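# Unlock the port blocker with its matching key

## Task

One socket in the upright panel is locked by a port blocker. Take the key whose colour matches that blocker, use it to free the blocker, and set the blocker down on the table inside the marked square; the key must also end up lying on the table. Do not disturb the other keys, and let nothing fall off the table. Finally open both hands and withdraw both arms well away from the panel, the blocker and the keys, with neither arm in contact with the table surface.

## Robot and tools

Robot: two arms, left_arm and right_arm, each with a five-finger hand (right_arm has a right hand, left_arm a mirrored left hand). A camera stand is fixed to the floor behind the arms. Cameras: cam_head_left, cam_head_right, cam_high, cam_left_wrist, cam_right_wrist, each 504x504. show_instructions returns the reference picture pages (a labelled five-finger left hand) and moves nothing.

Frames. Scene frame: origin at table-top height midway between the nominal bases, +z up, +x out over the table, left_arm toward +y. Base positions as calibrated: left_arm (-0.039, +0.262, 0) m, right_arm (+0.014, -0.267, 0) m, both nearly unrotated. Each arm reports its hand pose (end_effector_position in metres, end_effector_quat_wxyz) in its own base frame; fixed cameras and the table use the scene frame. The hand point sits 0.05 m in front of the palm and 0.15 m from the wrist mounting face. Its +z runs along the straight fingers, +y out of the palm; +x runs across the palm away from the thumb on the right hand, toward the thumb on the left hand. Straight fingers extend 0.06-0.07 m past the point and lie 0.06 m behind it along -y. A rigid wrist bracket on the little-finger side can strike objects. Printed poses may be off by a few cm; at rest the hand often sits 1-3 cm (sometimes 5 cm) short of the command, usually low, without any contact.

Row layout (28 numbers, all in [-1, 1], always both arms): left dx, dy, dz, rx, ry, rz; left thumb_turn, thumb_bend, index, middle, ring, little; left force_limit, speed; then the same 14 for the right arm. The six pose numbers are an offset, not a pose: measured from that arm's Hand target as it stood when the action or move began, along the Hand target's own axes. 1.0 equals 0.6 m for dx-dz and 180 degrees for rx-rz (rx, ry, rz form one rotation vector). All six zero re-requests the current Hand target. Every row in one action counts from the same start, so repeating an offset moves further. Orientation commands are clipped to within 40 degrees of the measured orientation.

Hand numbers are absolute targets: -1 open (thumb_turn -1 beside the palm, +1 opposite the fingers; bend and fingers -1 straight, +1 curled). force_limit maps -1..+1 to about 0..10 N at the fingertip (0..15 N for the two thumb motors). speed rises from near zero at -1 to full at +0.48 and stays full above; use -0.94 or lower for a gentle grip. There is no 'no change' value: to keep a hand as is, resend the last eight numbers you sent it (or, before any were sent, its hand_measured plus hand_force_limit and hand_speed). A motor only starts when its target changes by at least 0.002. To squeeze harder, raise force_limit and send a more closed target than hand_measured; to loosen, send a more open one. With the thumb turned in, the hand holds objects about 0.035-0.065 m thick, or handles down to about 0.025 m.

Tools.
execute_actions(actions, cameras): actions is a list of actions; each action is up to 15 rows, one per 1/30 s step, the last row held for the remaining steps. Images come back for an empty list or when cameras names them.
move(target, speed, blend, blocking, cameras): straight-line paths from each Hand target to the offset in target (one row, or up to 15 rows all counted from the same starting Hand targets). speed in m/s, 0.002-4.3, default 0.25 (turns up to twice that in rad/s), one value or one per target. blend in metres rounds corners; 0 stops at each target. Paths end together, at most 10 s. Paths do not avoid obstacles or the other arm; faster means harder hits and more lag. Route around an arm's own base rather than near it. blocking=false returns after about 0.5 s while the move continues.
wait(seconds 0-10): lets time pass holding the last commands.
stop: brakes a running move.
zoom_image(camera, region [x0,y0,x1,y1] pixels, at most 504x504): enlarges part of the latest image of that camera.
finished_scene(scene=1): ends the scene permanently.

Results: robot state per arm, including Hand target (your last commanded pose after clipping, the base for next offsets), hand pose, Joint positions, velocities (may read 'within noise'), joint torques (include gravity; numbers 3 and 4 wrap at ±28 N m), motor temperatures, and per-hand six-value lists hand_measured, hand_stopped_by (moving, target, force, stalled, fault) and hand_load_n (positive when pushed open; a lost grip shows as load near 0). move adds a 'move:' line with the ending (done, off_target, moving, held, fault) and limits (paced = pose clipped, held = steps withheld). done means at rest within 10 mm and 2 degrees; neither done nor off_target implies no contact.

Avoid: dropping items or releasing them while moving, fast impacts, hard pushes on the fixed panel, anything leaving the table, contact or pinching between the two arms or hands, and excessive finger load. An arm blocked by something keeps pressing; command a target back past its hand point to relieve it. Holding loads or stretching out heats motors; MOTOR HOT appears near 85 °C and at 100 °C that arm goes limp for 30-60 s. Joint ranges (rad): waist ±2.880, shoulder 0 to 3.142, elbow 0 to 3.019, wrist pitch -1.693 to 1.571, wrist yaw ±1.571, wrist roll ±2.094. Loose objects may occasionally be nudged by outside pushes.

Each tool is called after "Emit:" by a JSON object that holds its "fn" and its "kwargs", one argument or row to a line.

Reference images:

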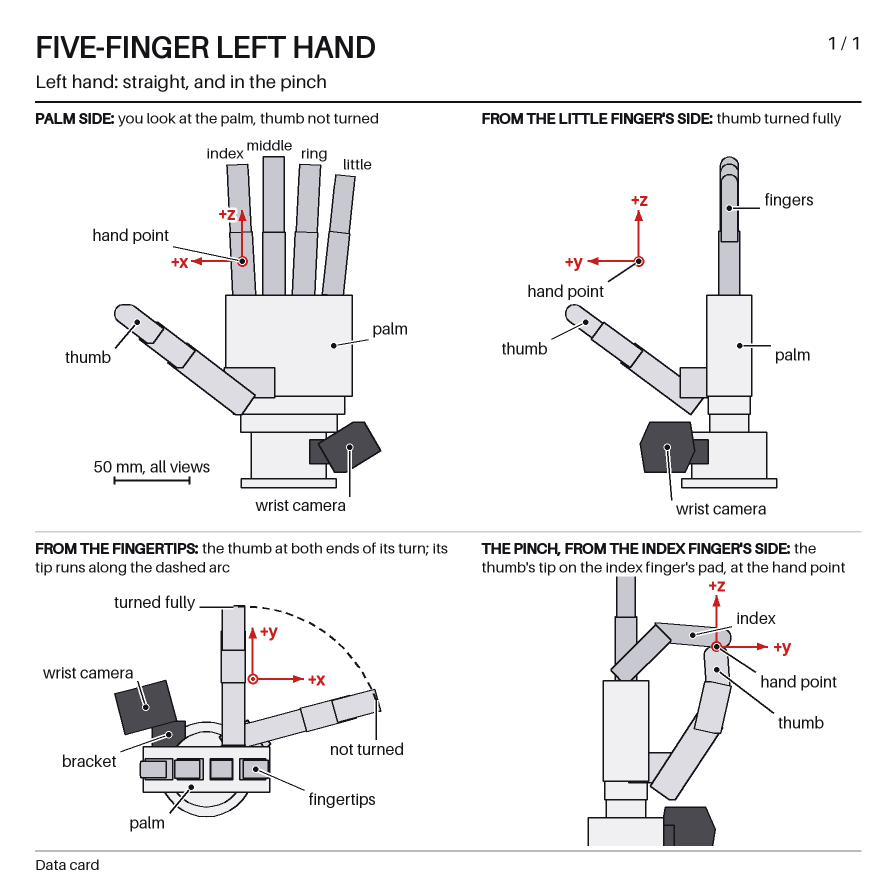

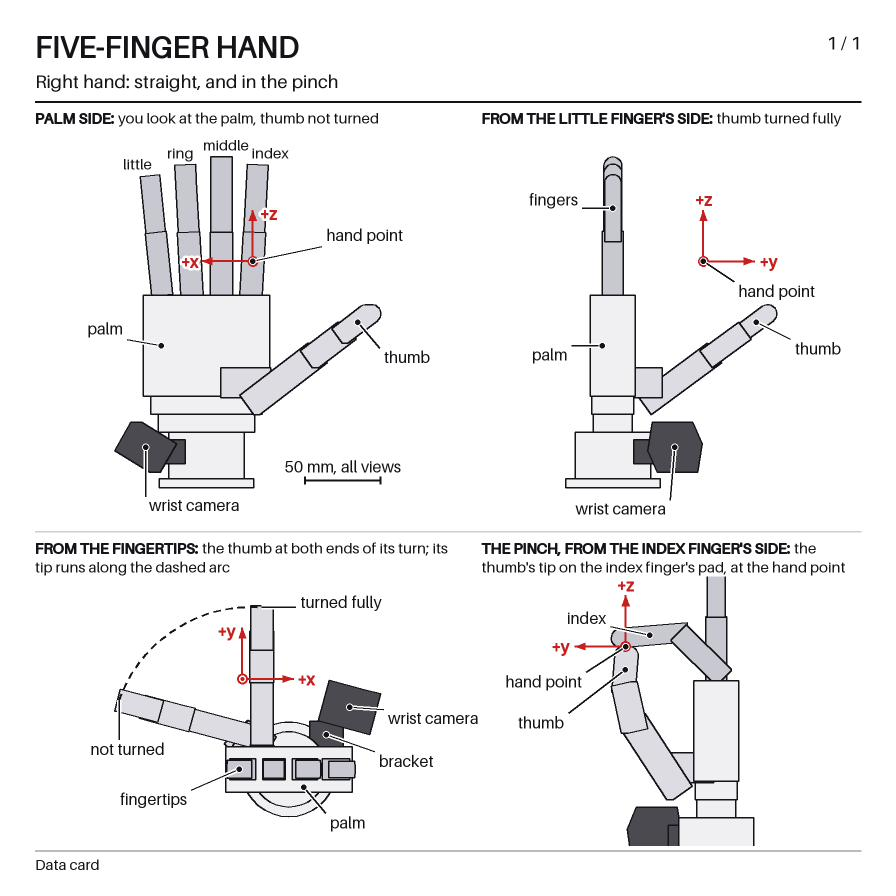

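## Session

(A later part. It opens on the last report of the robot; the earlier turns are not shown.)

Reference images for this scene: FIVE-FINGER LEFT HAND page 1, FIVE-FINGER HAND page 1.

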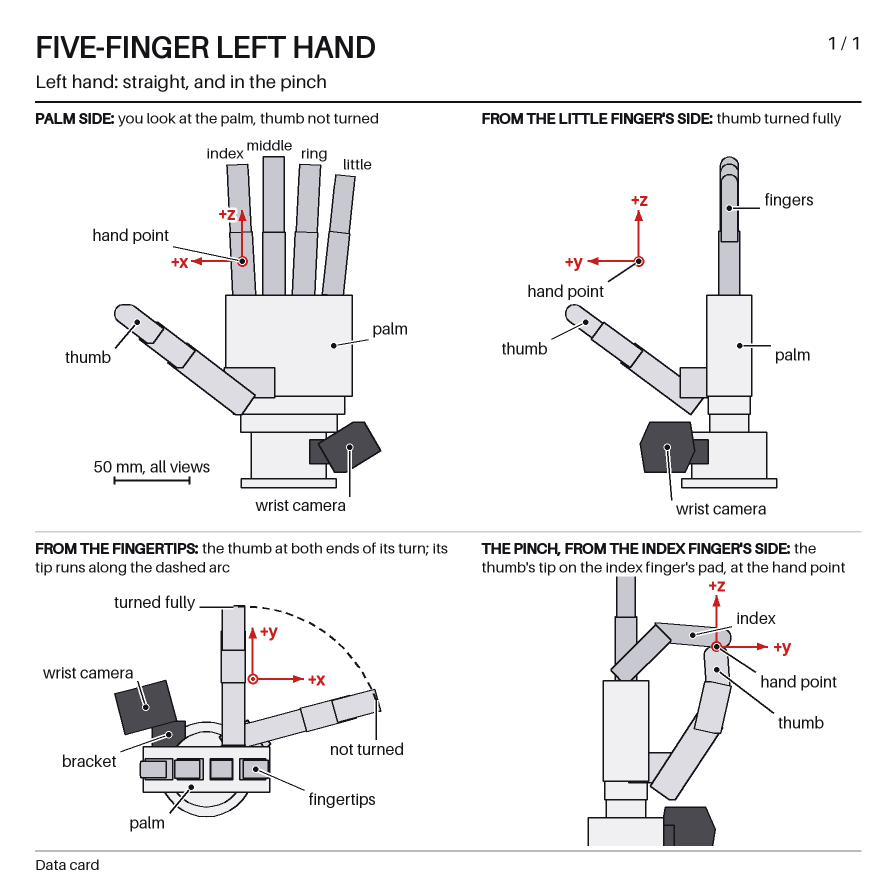

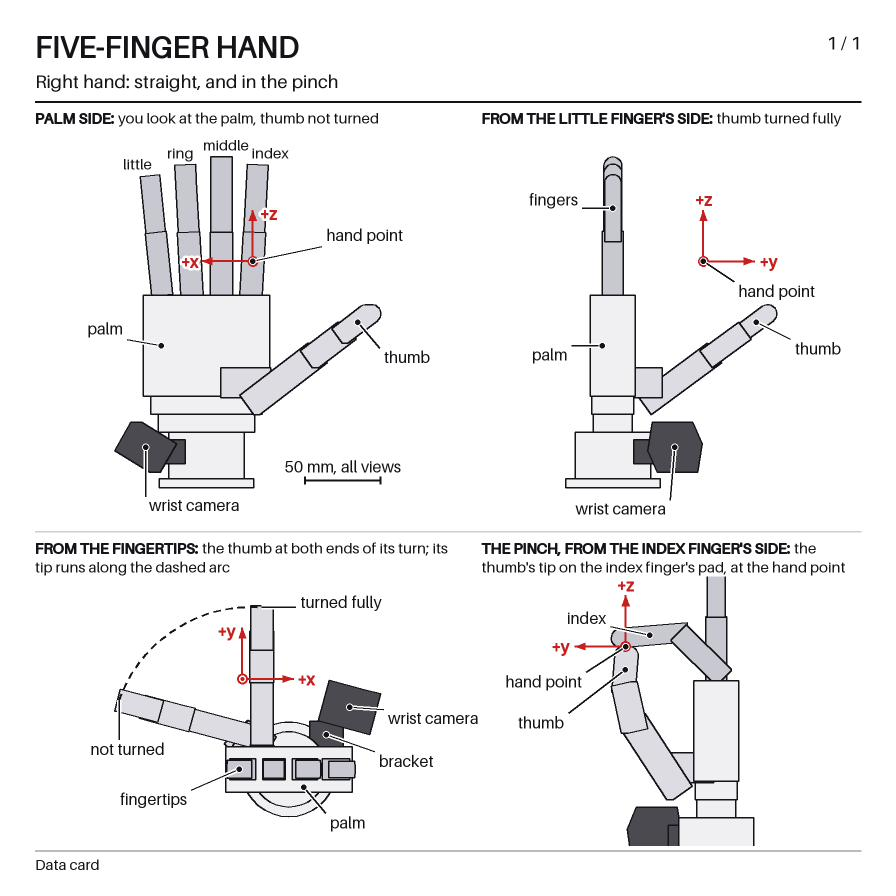

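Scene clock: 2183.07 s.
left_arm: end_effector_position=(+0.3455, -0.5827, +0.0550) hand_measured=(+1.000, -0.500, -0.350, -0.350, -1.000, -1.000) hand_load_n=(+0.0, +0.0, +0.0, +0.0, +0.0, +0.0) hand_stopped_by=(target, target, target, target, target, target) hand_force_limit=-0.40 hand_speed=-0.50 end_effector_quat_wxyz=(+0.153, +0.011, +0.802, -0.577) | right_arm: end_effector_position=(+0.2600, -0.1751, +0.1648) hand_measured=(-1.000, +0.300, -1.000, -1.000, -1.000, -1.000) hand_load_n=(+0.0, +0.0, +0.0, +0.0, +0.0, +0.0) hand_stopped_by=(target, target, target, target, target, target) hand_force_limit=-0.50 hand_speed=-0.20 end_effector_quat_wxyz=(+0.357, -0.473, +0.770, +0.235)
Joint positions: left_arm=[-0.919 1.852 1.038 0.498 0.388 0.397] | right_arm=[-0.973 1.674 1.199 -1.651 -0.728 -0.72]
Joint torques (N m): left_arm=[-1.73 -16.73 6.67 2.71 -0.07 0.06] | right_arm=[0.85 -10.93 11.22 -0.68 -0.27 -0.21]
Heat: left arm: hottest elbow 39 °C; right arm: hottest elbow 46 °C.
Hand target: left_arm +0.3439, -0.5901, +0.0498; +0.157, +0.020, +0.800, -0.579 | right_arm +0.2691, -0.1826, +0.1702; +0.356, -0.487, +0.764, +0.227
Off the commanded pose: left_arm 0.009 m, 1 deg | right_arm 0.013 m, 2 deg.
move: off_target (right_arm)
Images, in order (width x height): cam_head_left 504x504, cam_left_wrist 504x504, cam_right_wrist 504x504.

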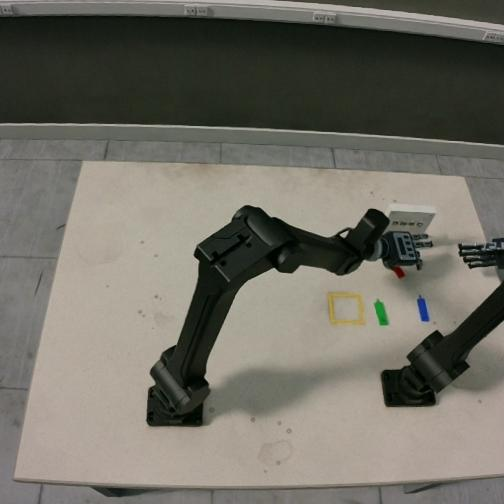

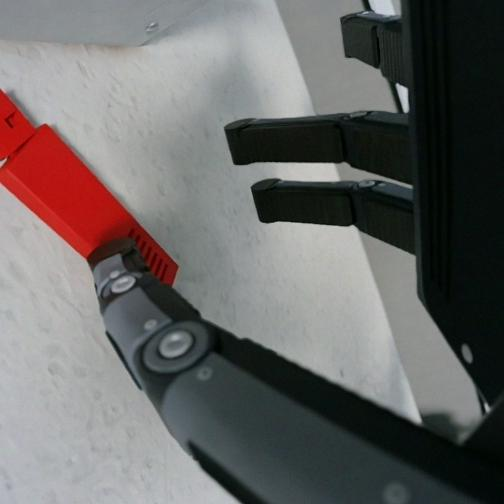

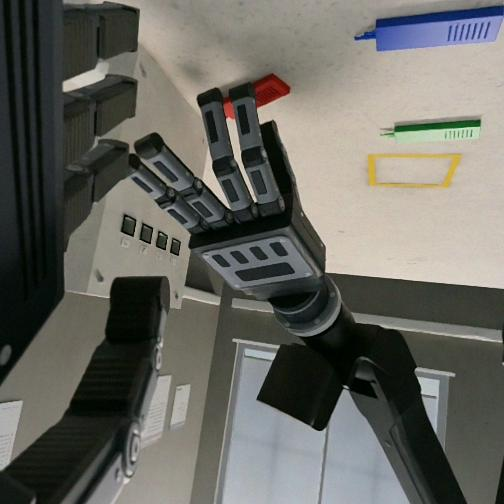

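Emit:
{"fn": "move", "kwargs": {
  "target": [0.0073, 0.0245, 0.0075, 0, 0, 0, 1, -0.4, -0.35, -0.35, -1, -1, -0.4, -0.5, 0, 0, 0, 0, 0, 0, -1, 0.3, -1, -1, -1, -1, -0.5, -0.2],
  "speed": 0.03,
  "cameras": ["cam_left_wrist", "cam_right_wrist", "cam_head_left"]
}}

Emit:
{"fn": "zoom_image", "kwargs": {
  "camera": "cam_head_left",
  "region": [360, 190, 450, 290]
}}

Emit:
{"fn": "zoom_image", "kwargs": {
  "camera": "cam_right_wrist",
  "region": [100, 40, 320, 240]
}}

Scene clock: 2191.77 s.
left_arm: end_effector_position=(+0.3472, -0.5849, +0.0421) hand_measured=(+1.000, -0.400, -0.350, -0.350, -1.000, -1.000) hand_load_n=(+0.0, +0.0, +0.0, +0.0, +0.0, +0.0) hand_stopped_by=(target, target, target, target, target, target) hand_force_limit=-0.40 hand_speed=-0.50 end_effector_quat_wxyz=(+0.155, +0.012, +0.801, -0.579) | right_arm: end_effector_position=(+0.2600, -0.1751, +0.1648) hand_measured=(-1.000, +0.300, -1.000, -1.000, -1.000, -1.000) hand_load_n=(+0.0, -0.5, +0.0, +0.0, +0.0, +0.0) hand_stopped_by=(target, target, target, target, target, target) hand_force_limit=-0.50 hand_speed=-0.20 end_effector_quat_wxyz=(+0.357, -0.473, +0.770, +0.235)
Joint positions: left_arm=[-0.919 1.885 1.038 0.537 0.388 0.397] | right_arm=[-0.973 1.674 1.199 -1.651 -0.728 -0.72]
Joint torques (N m): left_arm=[-1.85 -16.91 6.11 2.76 -0.07 0.06] | right_arm=[1.61 -10.05 11.23 -0.85 -0.29 -0.15]
Heat: left arm: hottest elbow 39 °C; right arm: hottest elbow 46 °C.
Hand target: left_arm +0.3439, -0.5901, +0.0338; +0.157, +0.020, +0.800, -0.579 | right_arm +0.2691, -0.1826, +0.1702; +0.356, -0.487, +0.764, +0.227
Off the commanded pose: left_arm 0.010 m, 1 deg | right_arm 0.013 m, 2 deg.
move: off_target (right_arm)
Images, in order (width x height): cam_head_left 504x504, cam_left_wrist 504x504, cam_right_wrist 504x504.

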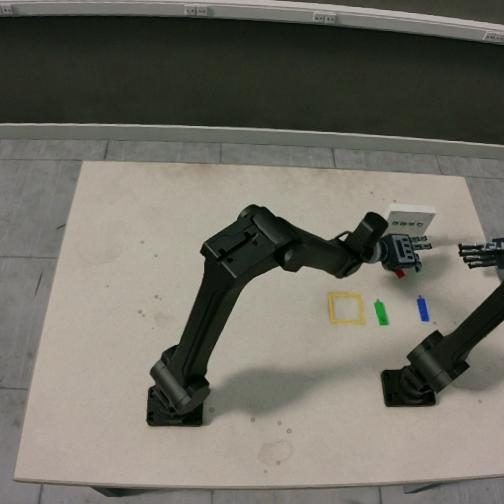

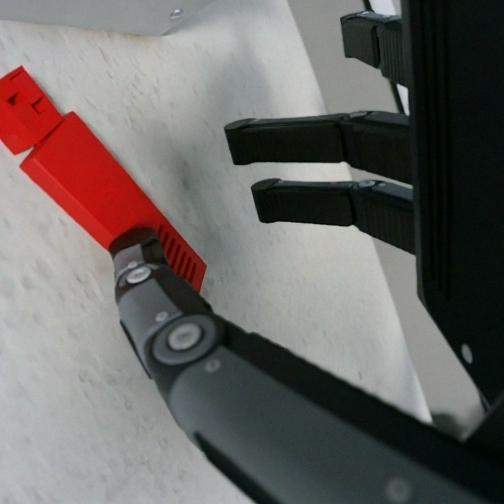

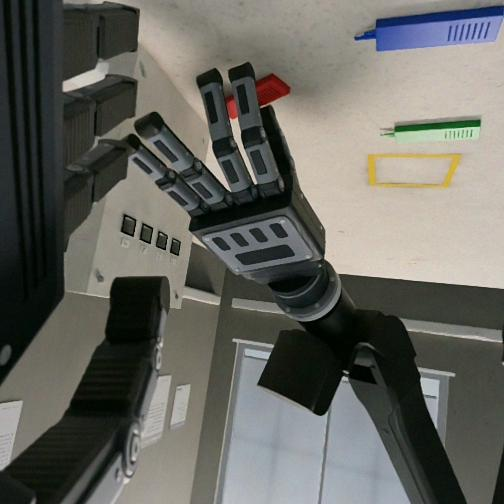

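Scaled by 5.040 from the camera's 504x504 image, which has a finer 720x720 frame.

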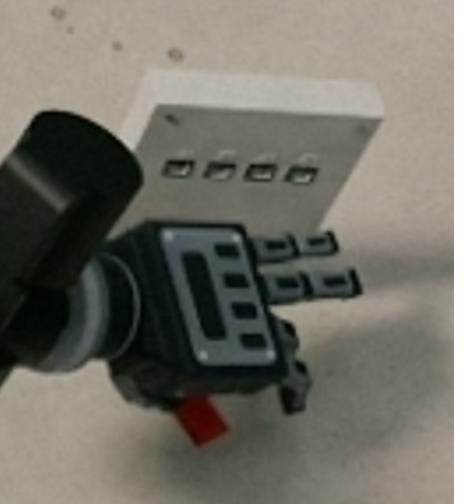

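Scaled by 2.291 from the camera's 504x504 image, which has a finer 720x720 frame.

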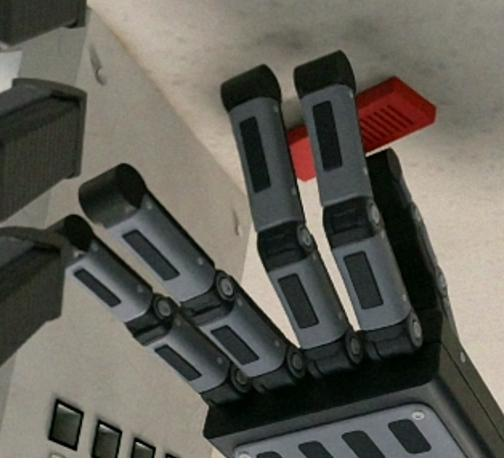

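Emit:
{"fn": "move", "kwargs": {
  "target": [-0.0085, -0.0383, -0.057, 0, 0, 0, 1, -0.6, -0.35, -0.35, -1, -1, -0.4, -0.5, 0, 0, 0, 0, 0, 0, -1, 0.3, -1, -1, -1, -1, -0.5, -0.2],
  "speed": 0.04,
  "cameras": ["cam_left_wrist", "cam_head_left"]
}}

Emit:
{"fn": "zoom_image", "kwargs": {
  "camera": "cam_head_left",
  "region": [360, 190, 450, 290]
}}

Scene clock: 2207.47 s.
left_arm: end_effector_position=(+0.3350, -0.5720, +0.0716) hand_measured=(+1.000, -0.600, -0.350, -0.350, -1.000, -1.000) hand_load_n=(+0.0, +0.0, +0.0, +0.0, +0.0, +0.0) hand_stopped_by=(target, target, target, target, target, target) hand_force_limit=-0.40 hand_speed=-0.50 end_effector_quat_wxyz=(+0.157, +0.019, +0.794, -0.587) | right_arm: end_effector_position=(+0.2600, -0.1751, +0.1648) hand_measured=(-1.000, +0.300, -1.000, -1.000, -1.000, -1.000) hand_load_n=(+0.0, +0.0, +0.0, +0.0, +0.0, +0.0) hand_stopped_by=(target, target, target, target, target, target) hand_force_limit=-0.50 hand_speed=-0.20 end_effector_quat_wxyz=(+0.357, -0.473, +0.770, +0.235)
Joint positions: left_arm=[-0.919 1.797 0.987 0.522 0.399 0.4] | right_arm=[-0.973 1.674 1.199 -1.651 -0.728 -0.72]
Joint torques (N m): left_arm=[-0.62 -17.96 5.61 1.44 0.11 0.1] | right_arm=[1.08 -10.52 11.23 -0.98 -0.29 -0.2]
Heat: left arm: hottest elbow 39 °C; right arm: hottest elbow 46 °C.
Hand target: left_arm +0.3362, -0.5651, +0.0662; +0.157, +0.020, +0.800, -0.579 | right_arm +0.2691, -0.1826, +0.1702; +0.356, -0.487, +0.764, +0.227
Off the commanded pose: left_arm 0.009 m, 1 deg | right_arm 0.013 m, 2 deg.
move: off_target (right_arm)
Images, in order (width x height): cam_head_left 504x504, cam_left_wrist 504x504.

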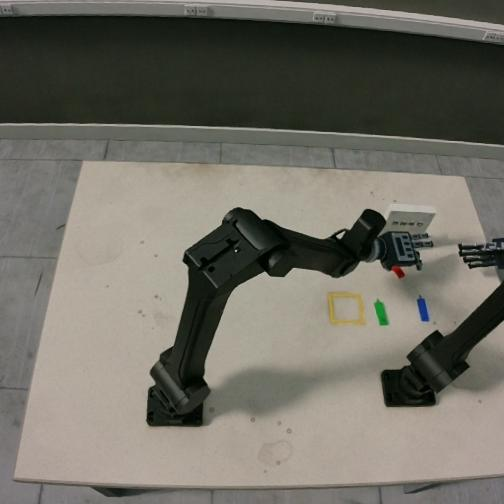

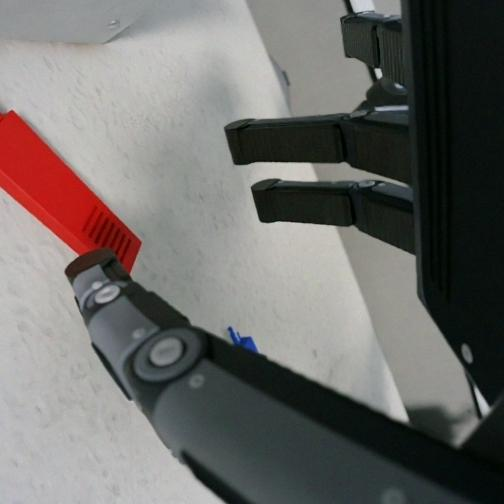

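Scaled by 5.040 from the camera's 504x504 image, which has a finer 720x720 frame.

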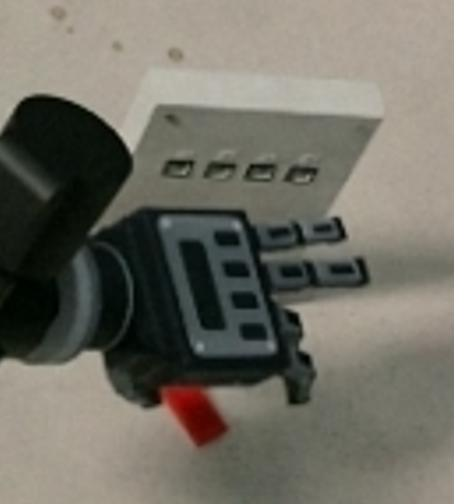

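Emit:
{"fn": "move", "kwargs": {
  "target": [-0.0215, 0.006, 0.0013, 0, 0, 0, 1, -0.6, -0.35, -0.35, -1, -1, -0.4, -0.5, 0, 0, 0, 0, 0, 0, -1, 0.3, -1, -1, -1, -1, -0.5, -0.2],
  "speed": 0.03
}}

Scene clock: 2215.93 s.
left_arm: end_effector_position=(+0.3431, -0.5639, +0.0694) hand_measured=(+1.000, -0.600, -0.350, -0.350, -1.000, -1.000) hand_load_n=(+0.0, +0.0, +0.0, +0.0, +0.0, +0.0) hand_stopped_by=(target, target, target, target, target, target) hand_force_limit=-0.40 hand_speed=-0.50 end_effector_quat_wxyz=(+0.155, +0.019, +0.796, -0.584) | right_arm: end_effector_position=(+0.2600, -0.1751, +0.1648) hand_measured=(-1.000, +0.300, -1.000, -1.000, -1.000, -1.000) hand_load_n=(+0.0, +0.0, +0.0, +0.0, +0.0, +0.0) hand_stopped_by=(target, target, target, target, target, target) hand_force_limit=-0.50 hand_speed=-0.20 end_effector_quat_wxyz=(+0.357, -0.473, +0.770, +0.235)
Joint positions: left_arm=[-0.897 1.797 0.986 0.511 0.421 0.408] | right_arm=[-0.973 1.674 1.199 -1.651 -0.728 -0.72]
Joint torques (N m): left_arm=[-0.5 -16.85 6.91 1.43 0.11 0.08] | right_arm=[0.85 -9.64 11.44 -0.7 -0.26 -0.17]
Heat: left arm: hottest elbow 39 °C; right arm: hottest elbow 46 °C.
Hand target: left_arm +0.3493, -0.5627, +0.0662; +0.157, +0.020, +0.800, -0.579 | right_arm +0.2691, -0.1826, +0.1702; +0.356, -0.487, +0.764, +0.227
Off the commanded pose: left_arm 0.007 m, 1 deg | right_arm 0.013 m, 2 deg.
move: off_target (right_arm)

Emit:
{"fn": "move", "kwargs": {
  "target": [0.0205, 0.0397, 0.0167, 0, 0, 0, 1, -0.6, -0.35, -0.35, -1, -1, -0.4, -0.5, 0, 0, 0, 0, 0, 0, -1, 0.3, -1, -1, -1, -1, -0.5, -0.2],
  "speed": 0.04,
  "cameras": ["cam_left_wrist", "cam_head_left", "cam_right_wrist"]
}}

Emit:
{"fn": "zoom_image", "kwargs": {
  "camera": "cam_head_left",
  "region": [360, 190, 450, 290]
}}

Scene clock: 2222.57 s.
left_arm: end_effector_position=(+0.3451, -0.5650, +0.0476) hand_measured=(+1.000, -0.600, -0.350, -0.350, -1.000, -1.000) hand_load_n=(+0.0, +0.0, +0.0, +0.0, +0.0, +0.0) hand_stopped_by=(target, target, target, target, target, target) hand_force_limit=-0.40 hand_speed=-0.50 end_effector_quat_wxyz=(+0.154, +0.016, +0.799, -0.580) | right_arm: end_effector_position=(+0.2600, -0.1751, +0.1648) hand_measured=(-1.000, +0.300, -1.000, -1.000, -1.000, -1.000) hand_load_n=(+0.0, +0.0, +0.0, +0.0, +0.0, +0.0) hand_stopped_by=(target, target, target, target, target, target) hand_force_limit=-0.50 hand_speed=-0.20 end_effector_quat_wxyz=(+0.357, -0.473, +0.770, +0.235)
Joint positions: left_arm=[-0.897 1.843 0.986 0.547 0.416 0.408] | right_arm=[-0.973 1.674 1.199 -1.651 -0.728 -0.72]
Joint torques (N m): left_arm=[-1.38 -16.09 5.64 2.66 -0.08 0.05] | right_arm=[1.49 -10.05 11.23 -0.84 -0.25 -0.22]
Heat: left arm: hottest elbow 38 °C; right arm: hottest elbow 46 °C.
Hand target: left_arm +0.3450, -0.5661, +0.0380; +0.157, +0.020, +0.800, -0.579 | right_arm +0.2691, -0.1826, +0.1702; +0.356, -0.487, +0.764, +0.227
Off the commanded pose: left_arm 0.010 m, 1 deg | right_arm 0.013 m, 2 deg.
move: off_target (right_arm)
Images, in order (width x height): cam_head_left 504x504, cam_left_wrist 504x504, cam_right_wrist 504x504.

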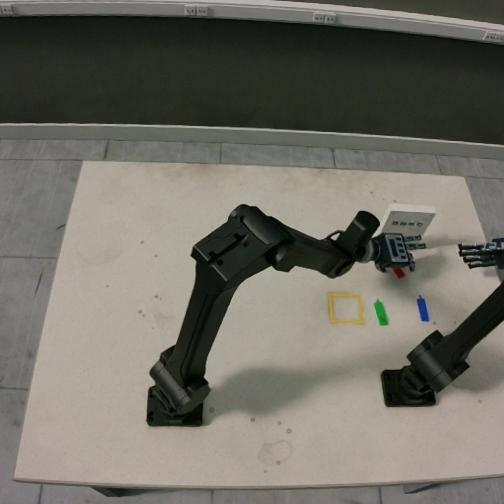

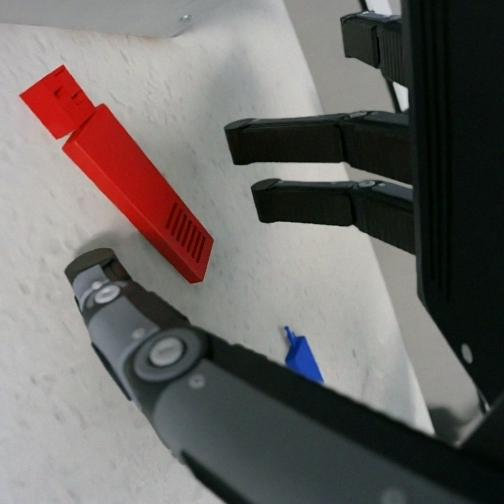

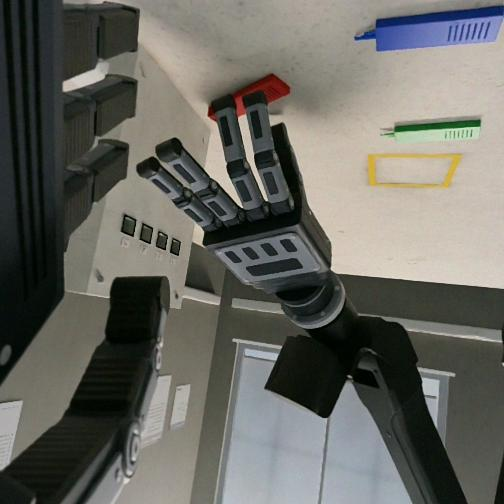

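Scaled by 5.040 from the camera's 504x504 image, which has a finer 720x720 frame.

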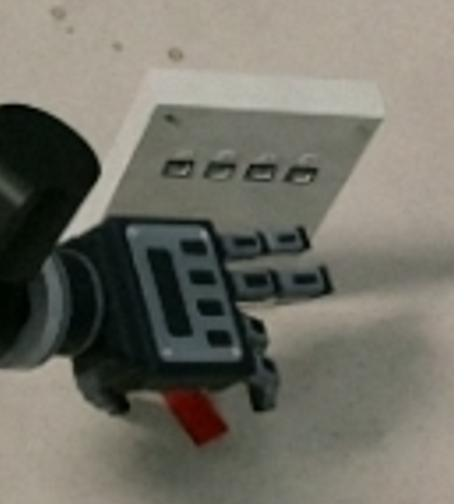

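Emit:
{"fn": "move", "kwargs": {
  "target": [0.0071, 0.0238, 0.0073, 0, 0, 0, 1, -0.3, -0.35, -0.35, -1, -1, -0.4, -0.5, 0, 0, 0, 0, 0, 0, -1, 0.3, -1, -1, -1, -1, -0.5, -0.2],
  "speed": 0.03,
  "cameras": ["cam_left_wrist", "cam_head_left", "cam_right_wrist"]
}}

Emit:
{"fn": "zoom_image", "kwargs": {
  "camera": "cam_head_left",
  "region": [360, 190, 450, 290]
}}

Emit:
{"fn": "zoom_image", "kwargs": {
  "camera": "cam_right_wrist",
  "region": [100, 40, 320, 240]
}}

Scene clock: 2230.03 s.
left_arm: end_effector_position=(+0.3466, -0.5668, +0.0344) hand_measured=(+1.000, -0.300, -0.350, -0.350, -1.000, -1.000) hand_load_n=(+0.0, +0.0, +0.0, +0.0, +0.0, +0.0) hand_stopped_by=(target, target, target, target, target, target) hand_force_limit=-0.40 hand_speed=-0.50 end_effector_quat_wxyz=(+0.155, +0.017, +0.798, -0.582) | right_arm: end_effector_position=(+0.2600, -0.1751, +0.1648) hand_measured=(-1.000, +0.300, -1.000, -1.000, -1.000, -1.000) hand_load_n=(+0.0, +0.0, +0.0, +0.0, +0.0, +0.0) hand_stopped_by=(target, target, target, target, target, target) hand_force_limit=-0.50 hand_speed=-0.20 end_effector_quat_wxyz=(+0.357, -0.473, +0.770, +0.235)
Joint positions: left_arm=[-0.897 1.877 0.986 0.586 0.416 0.408] | right_arm=[-0.973 1.674 1.199 -1.651 -0.728 -0.72]
Joint torques (N m): left_arm=[-1.26 -16.5 5.09 2.69 -0.08 0.06] | right_arm=[1.79 -10.05 11.02 -0.9 -0.32 -0.27]
Heat: left arm: hottest elbow 38 °C; right arm: hottest elbow 46 °C.
Hand target: left_arm +0.3450, -0.5661, +0.0224; +0.157, +0.020, +0.800, -0.579 | right_arm +0.2691, -0.1826, +0.1702; +0.356, -0.487, +0.764, +0.227
Off the commanded pose: left_arm 0.012 m, 1 deg | right_arm 0.013 m, 2 deg.
move: off_target (left_arm, right_arm)
Images, in order (width x height): cam_head_left 504x504, cam_left_wrist 504x504, cam_right_wrist 504x504.

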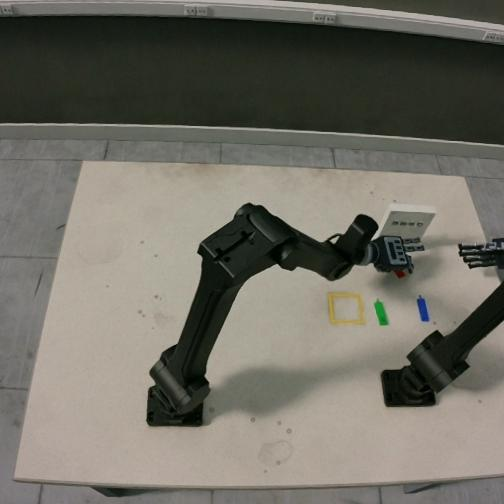

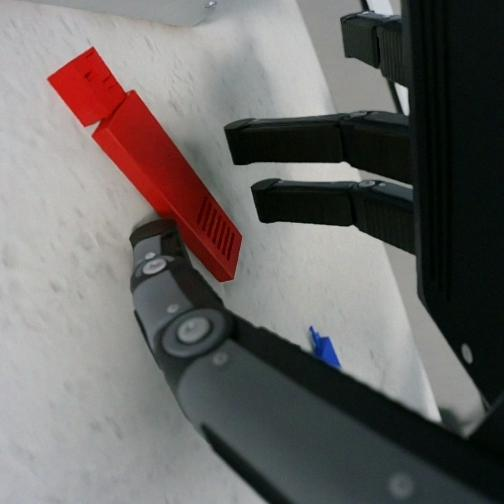

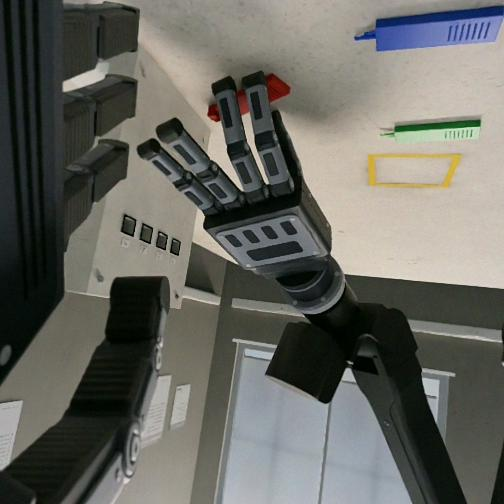

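Scaled by 5.040 from the camera's 504x504 image, which has a finer 720x720 frame.

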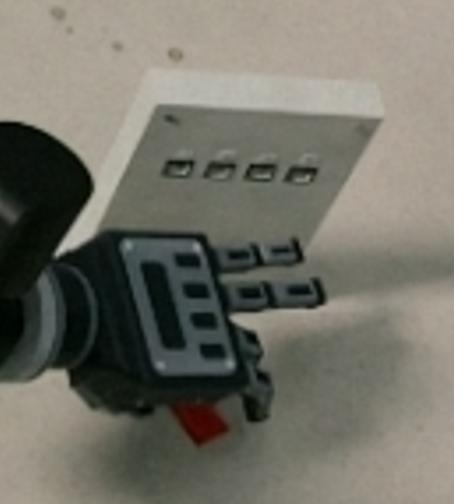

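Scaled by 2.291 from the camera's 504x504 image, which has a finer 720x720 frame.

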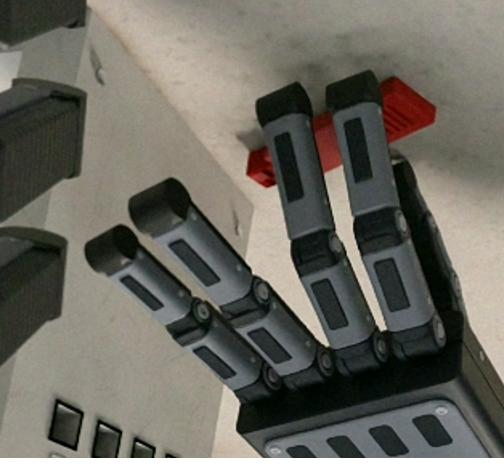

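Emit:
{"fn": "move", "kwargs": {
  "target": [0.0016, 0.0054, 0.0016, 0, 0, 0, 1, -0.3, -0.35, -0.35, -1, -1, -0.4, -0.5, 0, 0, 0, 0, 0, 0, -1, 0.3, -1, -1, -1, -1, -0.5, -0.2],
  "speed": 0.02,
  "cameras": ["cam_left_wrist"]
}}

Scene clock: 2238.40 s.
left_arm: end_effector_position=(+0.3470, -0.5674, +0.0328) hand_measured=(+1.000, -0.300, -0.350, -0.350, -1.000, -1.000) hand_load_n=(+0.0, +0.0, +0.0, +0.0, +0.0, +0.0) hand_stopped_by=(target, target, target, target, target, target) hand_force_limit=-0.40 hand_speed=-0.50 end_effector_quat_wxyz=(+0.156, +0.017, +0.797, -0.583) | right_arm: end_effector_position=(+0.2600, -0.1751, +0.1648) hand_measured=(-1.000, +0.300, -1.000, -1.000, -1.000, -1.000) hand_load_n=(+0.0, -0.5, +0.5, +0.0, +0.0, +0.0) hand_stopped_by=(target, target, target, target, target, target) hand_force_limit=-0.50 hand_speed=-0.20 end_effector_quat_wxyz=(+0.357, -0.473, +0.770, +0.235)
Joint positions: left_arm=[-0.897 1.883 0.986 0.595 0.416 0.408] | right_arm=[-0.973 1.674 1.199 -1.651 -0.728 -0.72]
Joint torques (N m): left_arm=[-1.38 -16.38 5.04 2.74 -0.08 0.06] | right_arm=[0.38 -9.58 11.34 -0.94 -0.29 -0.18]
Heat: left arm: hottest elbow 38 °C; right arm: hottest elbow 46 °C.
Hand target: left_arm +0.3450, -0.5661, +0.0190; +0.157, +0.020, +0.800, -0.579 | right_arm +0.2691, -0.1826, +0.1702; +0.356, -0.487, +0.764, +0.227
Off the commanded pose: left_arm 0.014 m, 1 deg | right_arm 0.013 m, 2 deg.
move: off_target (left_arm, right_arm)
Images, in order (width x height): cam_left_wrist 504x504.

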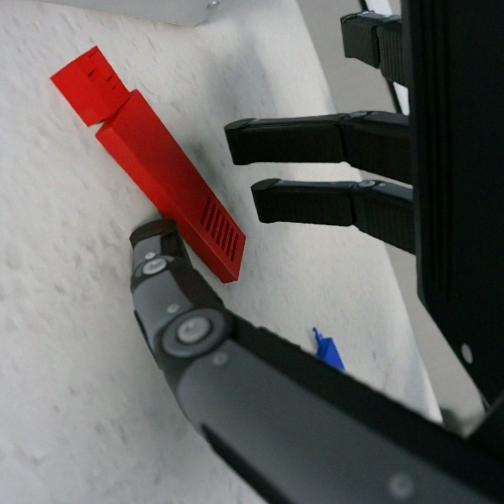

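Emit:
{"fn": "move", "kwargs": {
  "target": [0.0014, 0.0046, 0.0014, 0, 0, 0, 1, -0.3, 0.3, 0.3, -1, -1, -0.4, -0.92, 0, 0, 0, 0, 0, 0, -1, 0.3, -1, -1, -1, -1, -0.5, -0.2],
  "speed": 0.02,
  "cameras": ["cam_left_wrist", "cam_right_wrist", "cam_head_left"]
}}

Emit:
{"fn": "zoom_image", "kwargs": {
  "camera": "cam_right_wrist",
  "region": [100, 40, 320, 240]
}}

Scene clock: 2244.40 s.
left_arm: end_effector_position=(+0.3477, -0.5682, +0.0330) hand_measured=(+1.000, -0.302, +0.038, +0.030, -1.000, -1.000) hand_load_n=(-0.5, +4.0, +3.5, +3.0, +0.0, +0.0) hand_stopped_by=(target, target, force, force, target, target) hand_force_limit=-0.40 hand_speed=-0.92 end_effector_quat_wxyz=(+0.158, +0.018, +0.795, -0.585) | right_arm: end_effector_position=(+0.2600, -0.1751, +0.1648) hand_measured=(-1.000, +0.300, -1.000, -1.000, -1.000, -1.000) hand_load_n=(+0.0, +0.0, +0.0, +0.0, +0.0, +0.0) hand_stopped_by=(target, target, target, target, target, target) hand_force_limit=-0.50 hand_speed=-0.20 end_effector_quat_wxyz=(+0.357, -0.473, +0.770, +0.235)
Joint positions: left_arm=[-0.897 1.886 0.986 0.605 0.416 0.408] | right_arm=[-0.973 1.674 1.199 -1.651 -0.728 -0.72]
Joint torques (N m): left_arm=[-1.2 -16.09 4.89 2.65 -0.07 0.06] | right_arm=[1.2 -10.58 11.32 -0.73 -0.2 -0.17]
Heat: left arm: hottest elbow 38 °C; right arm: hottest elbow 46 °C.
Hand target: left_arm +0.3450, -0.5661, +0.0161; +0.157, +0.020, +0.800, -0.579 | right_arm +0.2691, -0.1826, +0.1702; +0.356, -0.487, +0.764, +0.227
Off the commanded pose: left_arm 0.017 m, 1 deg | right_arm 0.013 m, 2 deg.
move: off_target (left_arm, right_arm)
Images, in order (width x height): cam_head_left 504x504, cam_left_wrist 504x504, cam_right_wrist 504x504.

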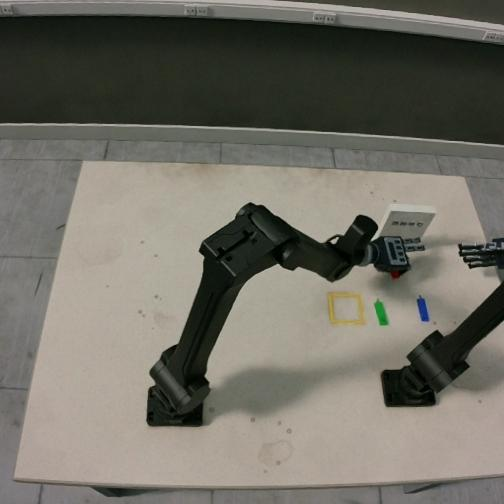

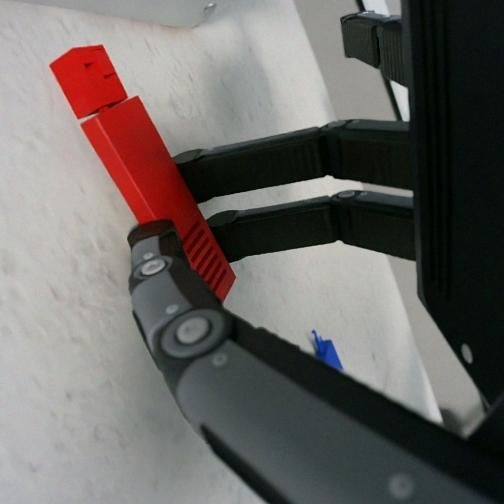

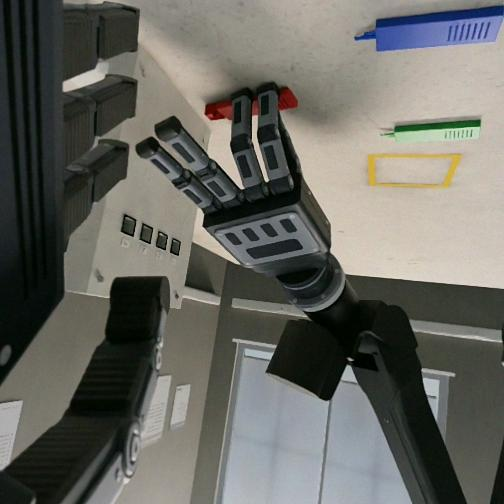

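Scaled by 2.291 from the camera's 504x504 image, which has a finer 720x720 frame.

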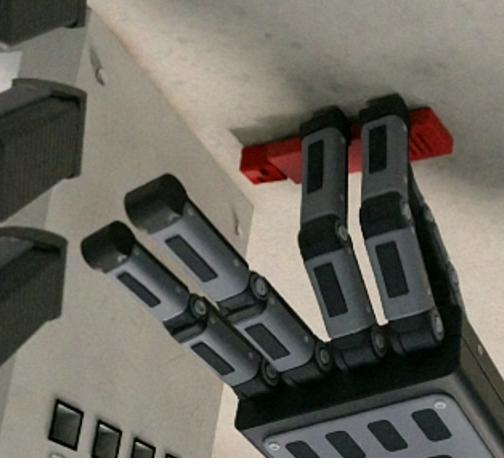

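Emit:
{"fn": "move", "kwargs": {
  "target": [-0.0122, -0.0805, -0.0335, 0, 0, 0, 1, -0.3, 0.34, 0.34, -1, -1, -0.2, -0.92, 0, 0, 0, 0, 0, 0, -1, 0.3, -1, -1, -1, -1, -0.5, -0.2],
  "speed": 0.03,
  "cameras": ["cam_left_wrist", "cam_right_wrist"]
}}

Emit:
{"fn": "zoom_image", "kwargs": {
  "camera": "cam_right_wrist",
  "region": [100, 40, 320, 240]
}}

Scene clock: 2251.90 s.
left_arm: end_effector_position=(+0.3439, -0.5628, +0.0722) hand_measured=(+1.000, -0.302, +0.044, +0.036, -1.000, -1.000) hand_load_n=(-0.5, +6.0, +4.5, +5.0, +0.0, +0.0) hand_stopped_by=(target, target, force, force, target, target) hand_force_limit=-0.20 hand_speed=-0.92 end_effector_quat_wxyz=(+0.161, +0.017, +0.795, -0.585) | right_arm: end_effector_position=(+0.2600, -0.1751, +0.1648) hand_measured=(-1.000, +0.300, -1.000, -1.000, -1.000, -1.000) hand_load_n=(-0.5, +0.0, +0.0, +0.0, +0.0, +0.0) hand_stopped_by=(target, target, target, target, target, target) hand_force_limit=-0.50 hand_speed=-0.20 end_effector_quat_wxyz=(+0.357, -0.473, +0.770, +0.235)
Joint positions: left_arm=[-0.898 1.79 0.98 0.518 0.41 0.408] | right_arm=[-0.973 1.674 1.199 -1.651 -0.728 -0.72]
Joint torques (N m): left_arm=[-1.67 -17.85 5.6 1.36 -0.08 0.02] | right_arm=[1.61 -10.05 11.32 -0.81 -0.3 -0.2]
Heat: left arm: hottest elbow 38 °C; right arm: hottest elbow 46 °C.
Hand target: left_arm +0.3369, -0.5621, +0.0680; +0.157, +0.020, +0.800, -0.579 | right_arm +0.2691, -0.1826, +0.1702; +0.356, -0.487, +0.764, +0.227
Off the commanded pose: left_arm 0.008 m, 1 deg | right_arm 0.013 m, 2 deg.
move: off_target (right_arm)
Images, in order (width x height): cam_left_wrist 504x504, cam_right_wrist 504x504.

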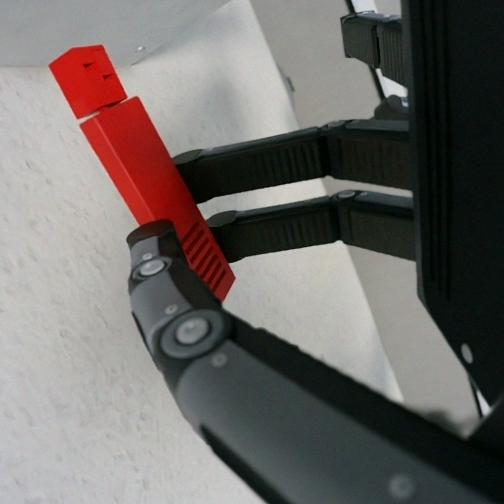

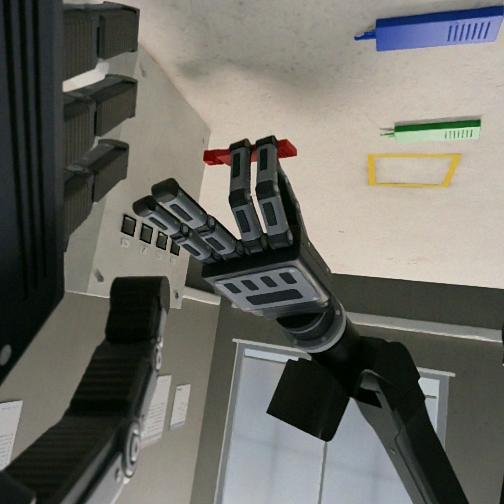

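Scaled by 2.291 from the camera's 504x504 image, which has a finer 720x720 frame.

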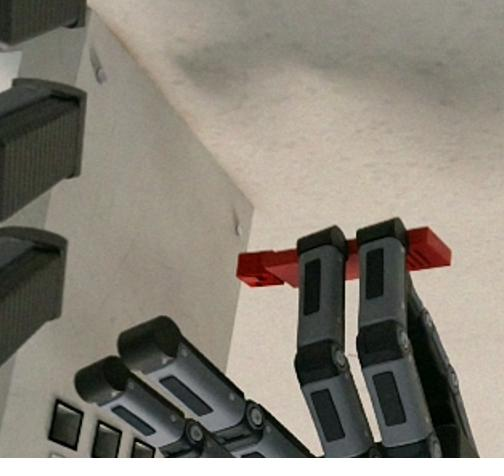

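Emit:
{"fn": "move", "kwargs": {
  "target": [0.0905, 0.0057, -0.1368, 0, 0, 0, 1, -0.3, 0.34, 0.34, -1, -1, -0.2, -0.92, 0, 0, 0, 0, 0, 0, -1, 0.3, -1, -1, -1, -1, -0.5, -0.2],
  "speed": 0.06,
  "cameras": ["cam_left_wrist", "cam_right_wrist", "cam_head_left"]
}}

Scene clock: 2262.83 s.
left_arm: end_effector_position=(+0.2720, -0.4900, +0.0691) hand_measured=(+1.000, -0.302, +0.044, +0.036, -1.000, -1.000) hand_load_n=(-0.5, +6.0, +4.5, +5.0, +0.0, +0.0) hand_stopped_by=(target, target, force, force, target, target) hand_force_limit=-0.20 hand_speed=-0.92 end_effector_quat_wxyz=(+0.154, +0.016, +0.805, -0.573) | right_arm: end_effector_position=(+0.2600, -0.1751, +0.1648) hand_measured=(-1.000, +0.300, -1.000, -1.000, -1.000, -1.000) hand_load_n=(+0.0, +0.0, +0.0, +0.0, +0.0, +0.0) hand_stopped_by=(target, target, target, target, target, target) hand_force_limit=-0.50 hand_speed=-0.20 end_effector_quat_wxyz=(+0.357, -0.473, +0.770, +0.235)
Joint positions: left_arm=[-0.926 1.582 0.702 0.556 0.382 0.408] | right_arm=[-0.973 1.674 1.199 -1.651 -0.728 -0.72]
Joint torques (N m): left_arm=[-1.67 -13.63 5.14 2.73 -0.07 -0.08] | right_arm=[1.55 -9.52 11.48 -0.73 -0.28 -0.15]
Heat: left arm: hottest shoulder 37 °C; right arm: hottest elbow 46 °C.
Hand target: left_arm +0.2674, -0.4925, +0.0729; +0.157, +0.020, +0.800, -0.579 | right_arm +0.2691, -0.1826, +0.1702; +0.356, -0.487, +0.764, +0.227
Off the commanded pose: left_arm 0.007 m, 1 deg | right_arm 0.013 m, 2 deg.
move: off_target (right_arm)
Images, in order (width x height): cam_head_left 504x504, cam_left_wrist 504x504, cam_right_wrist 504x504.

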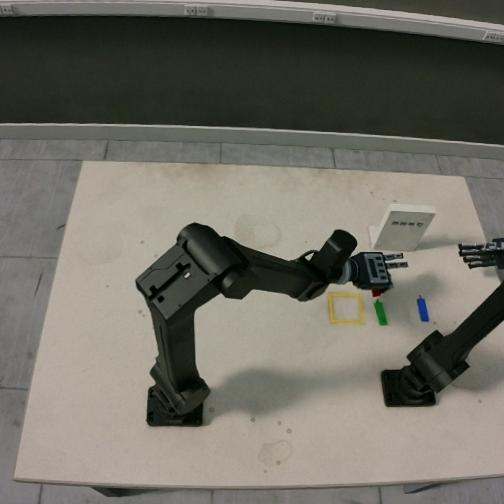

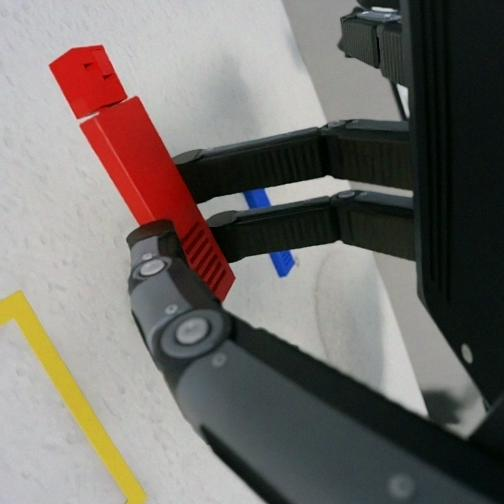

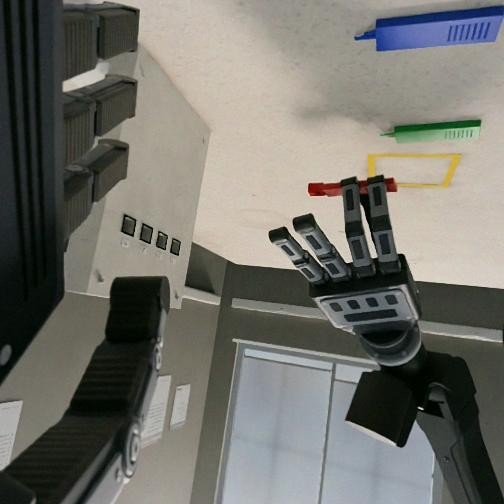

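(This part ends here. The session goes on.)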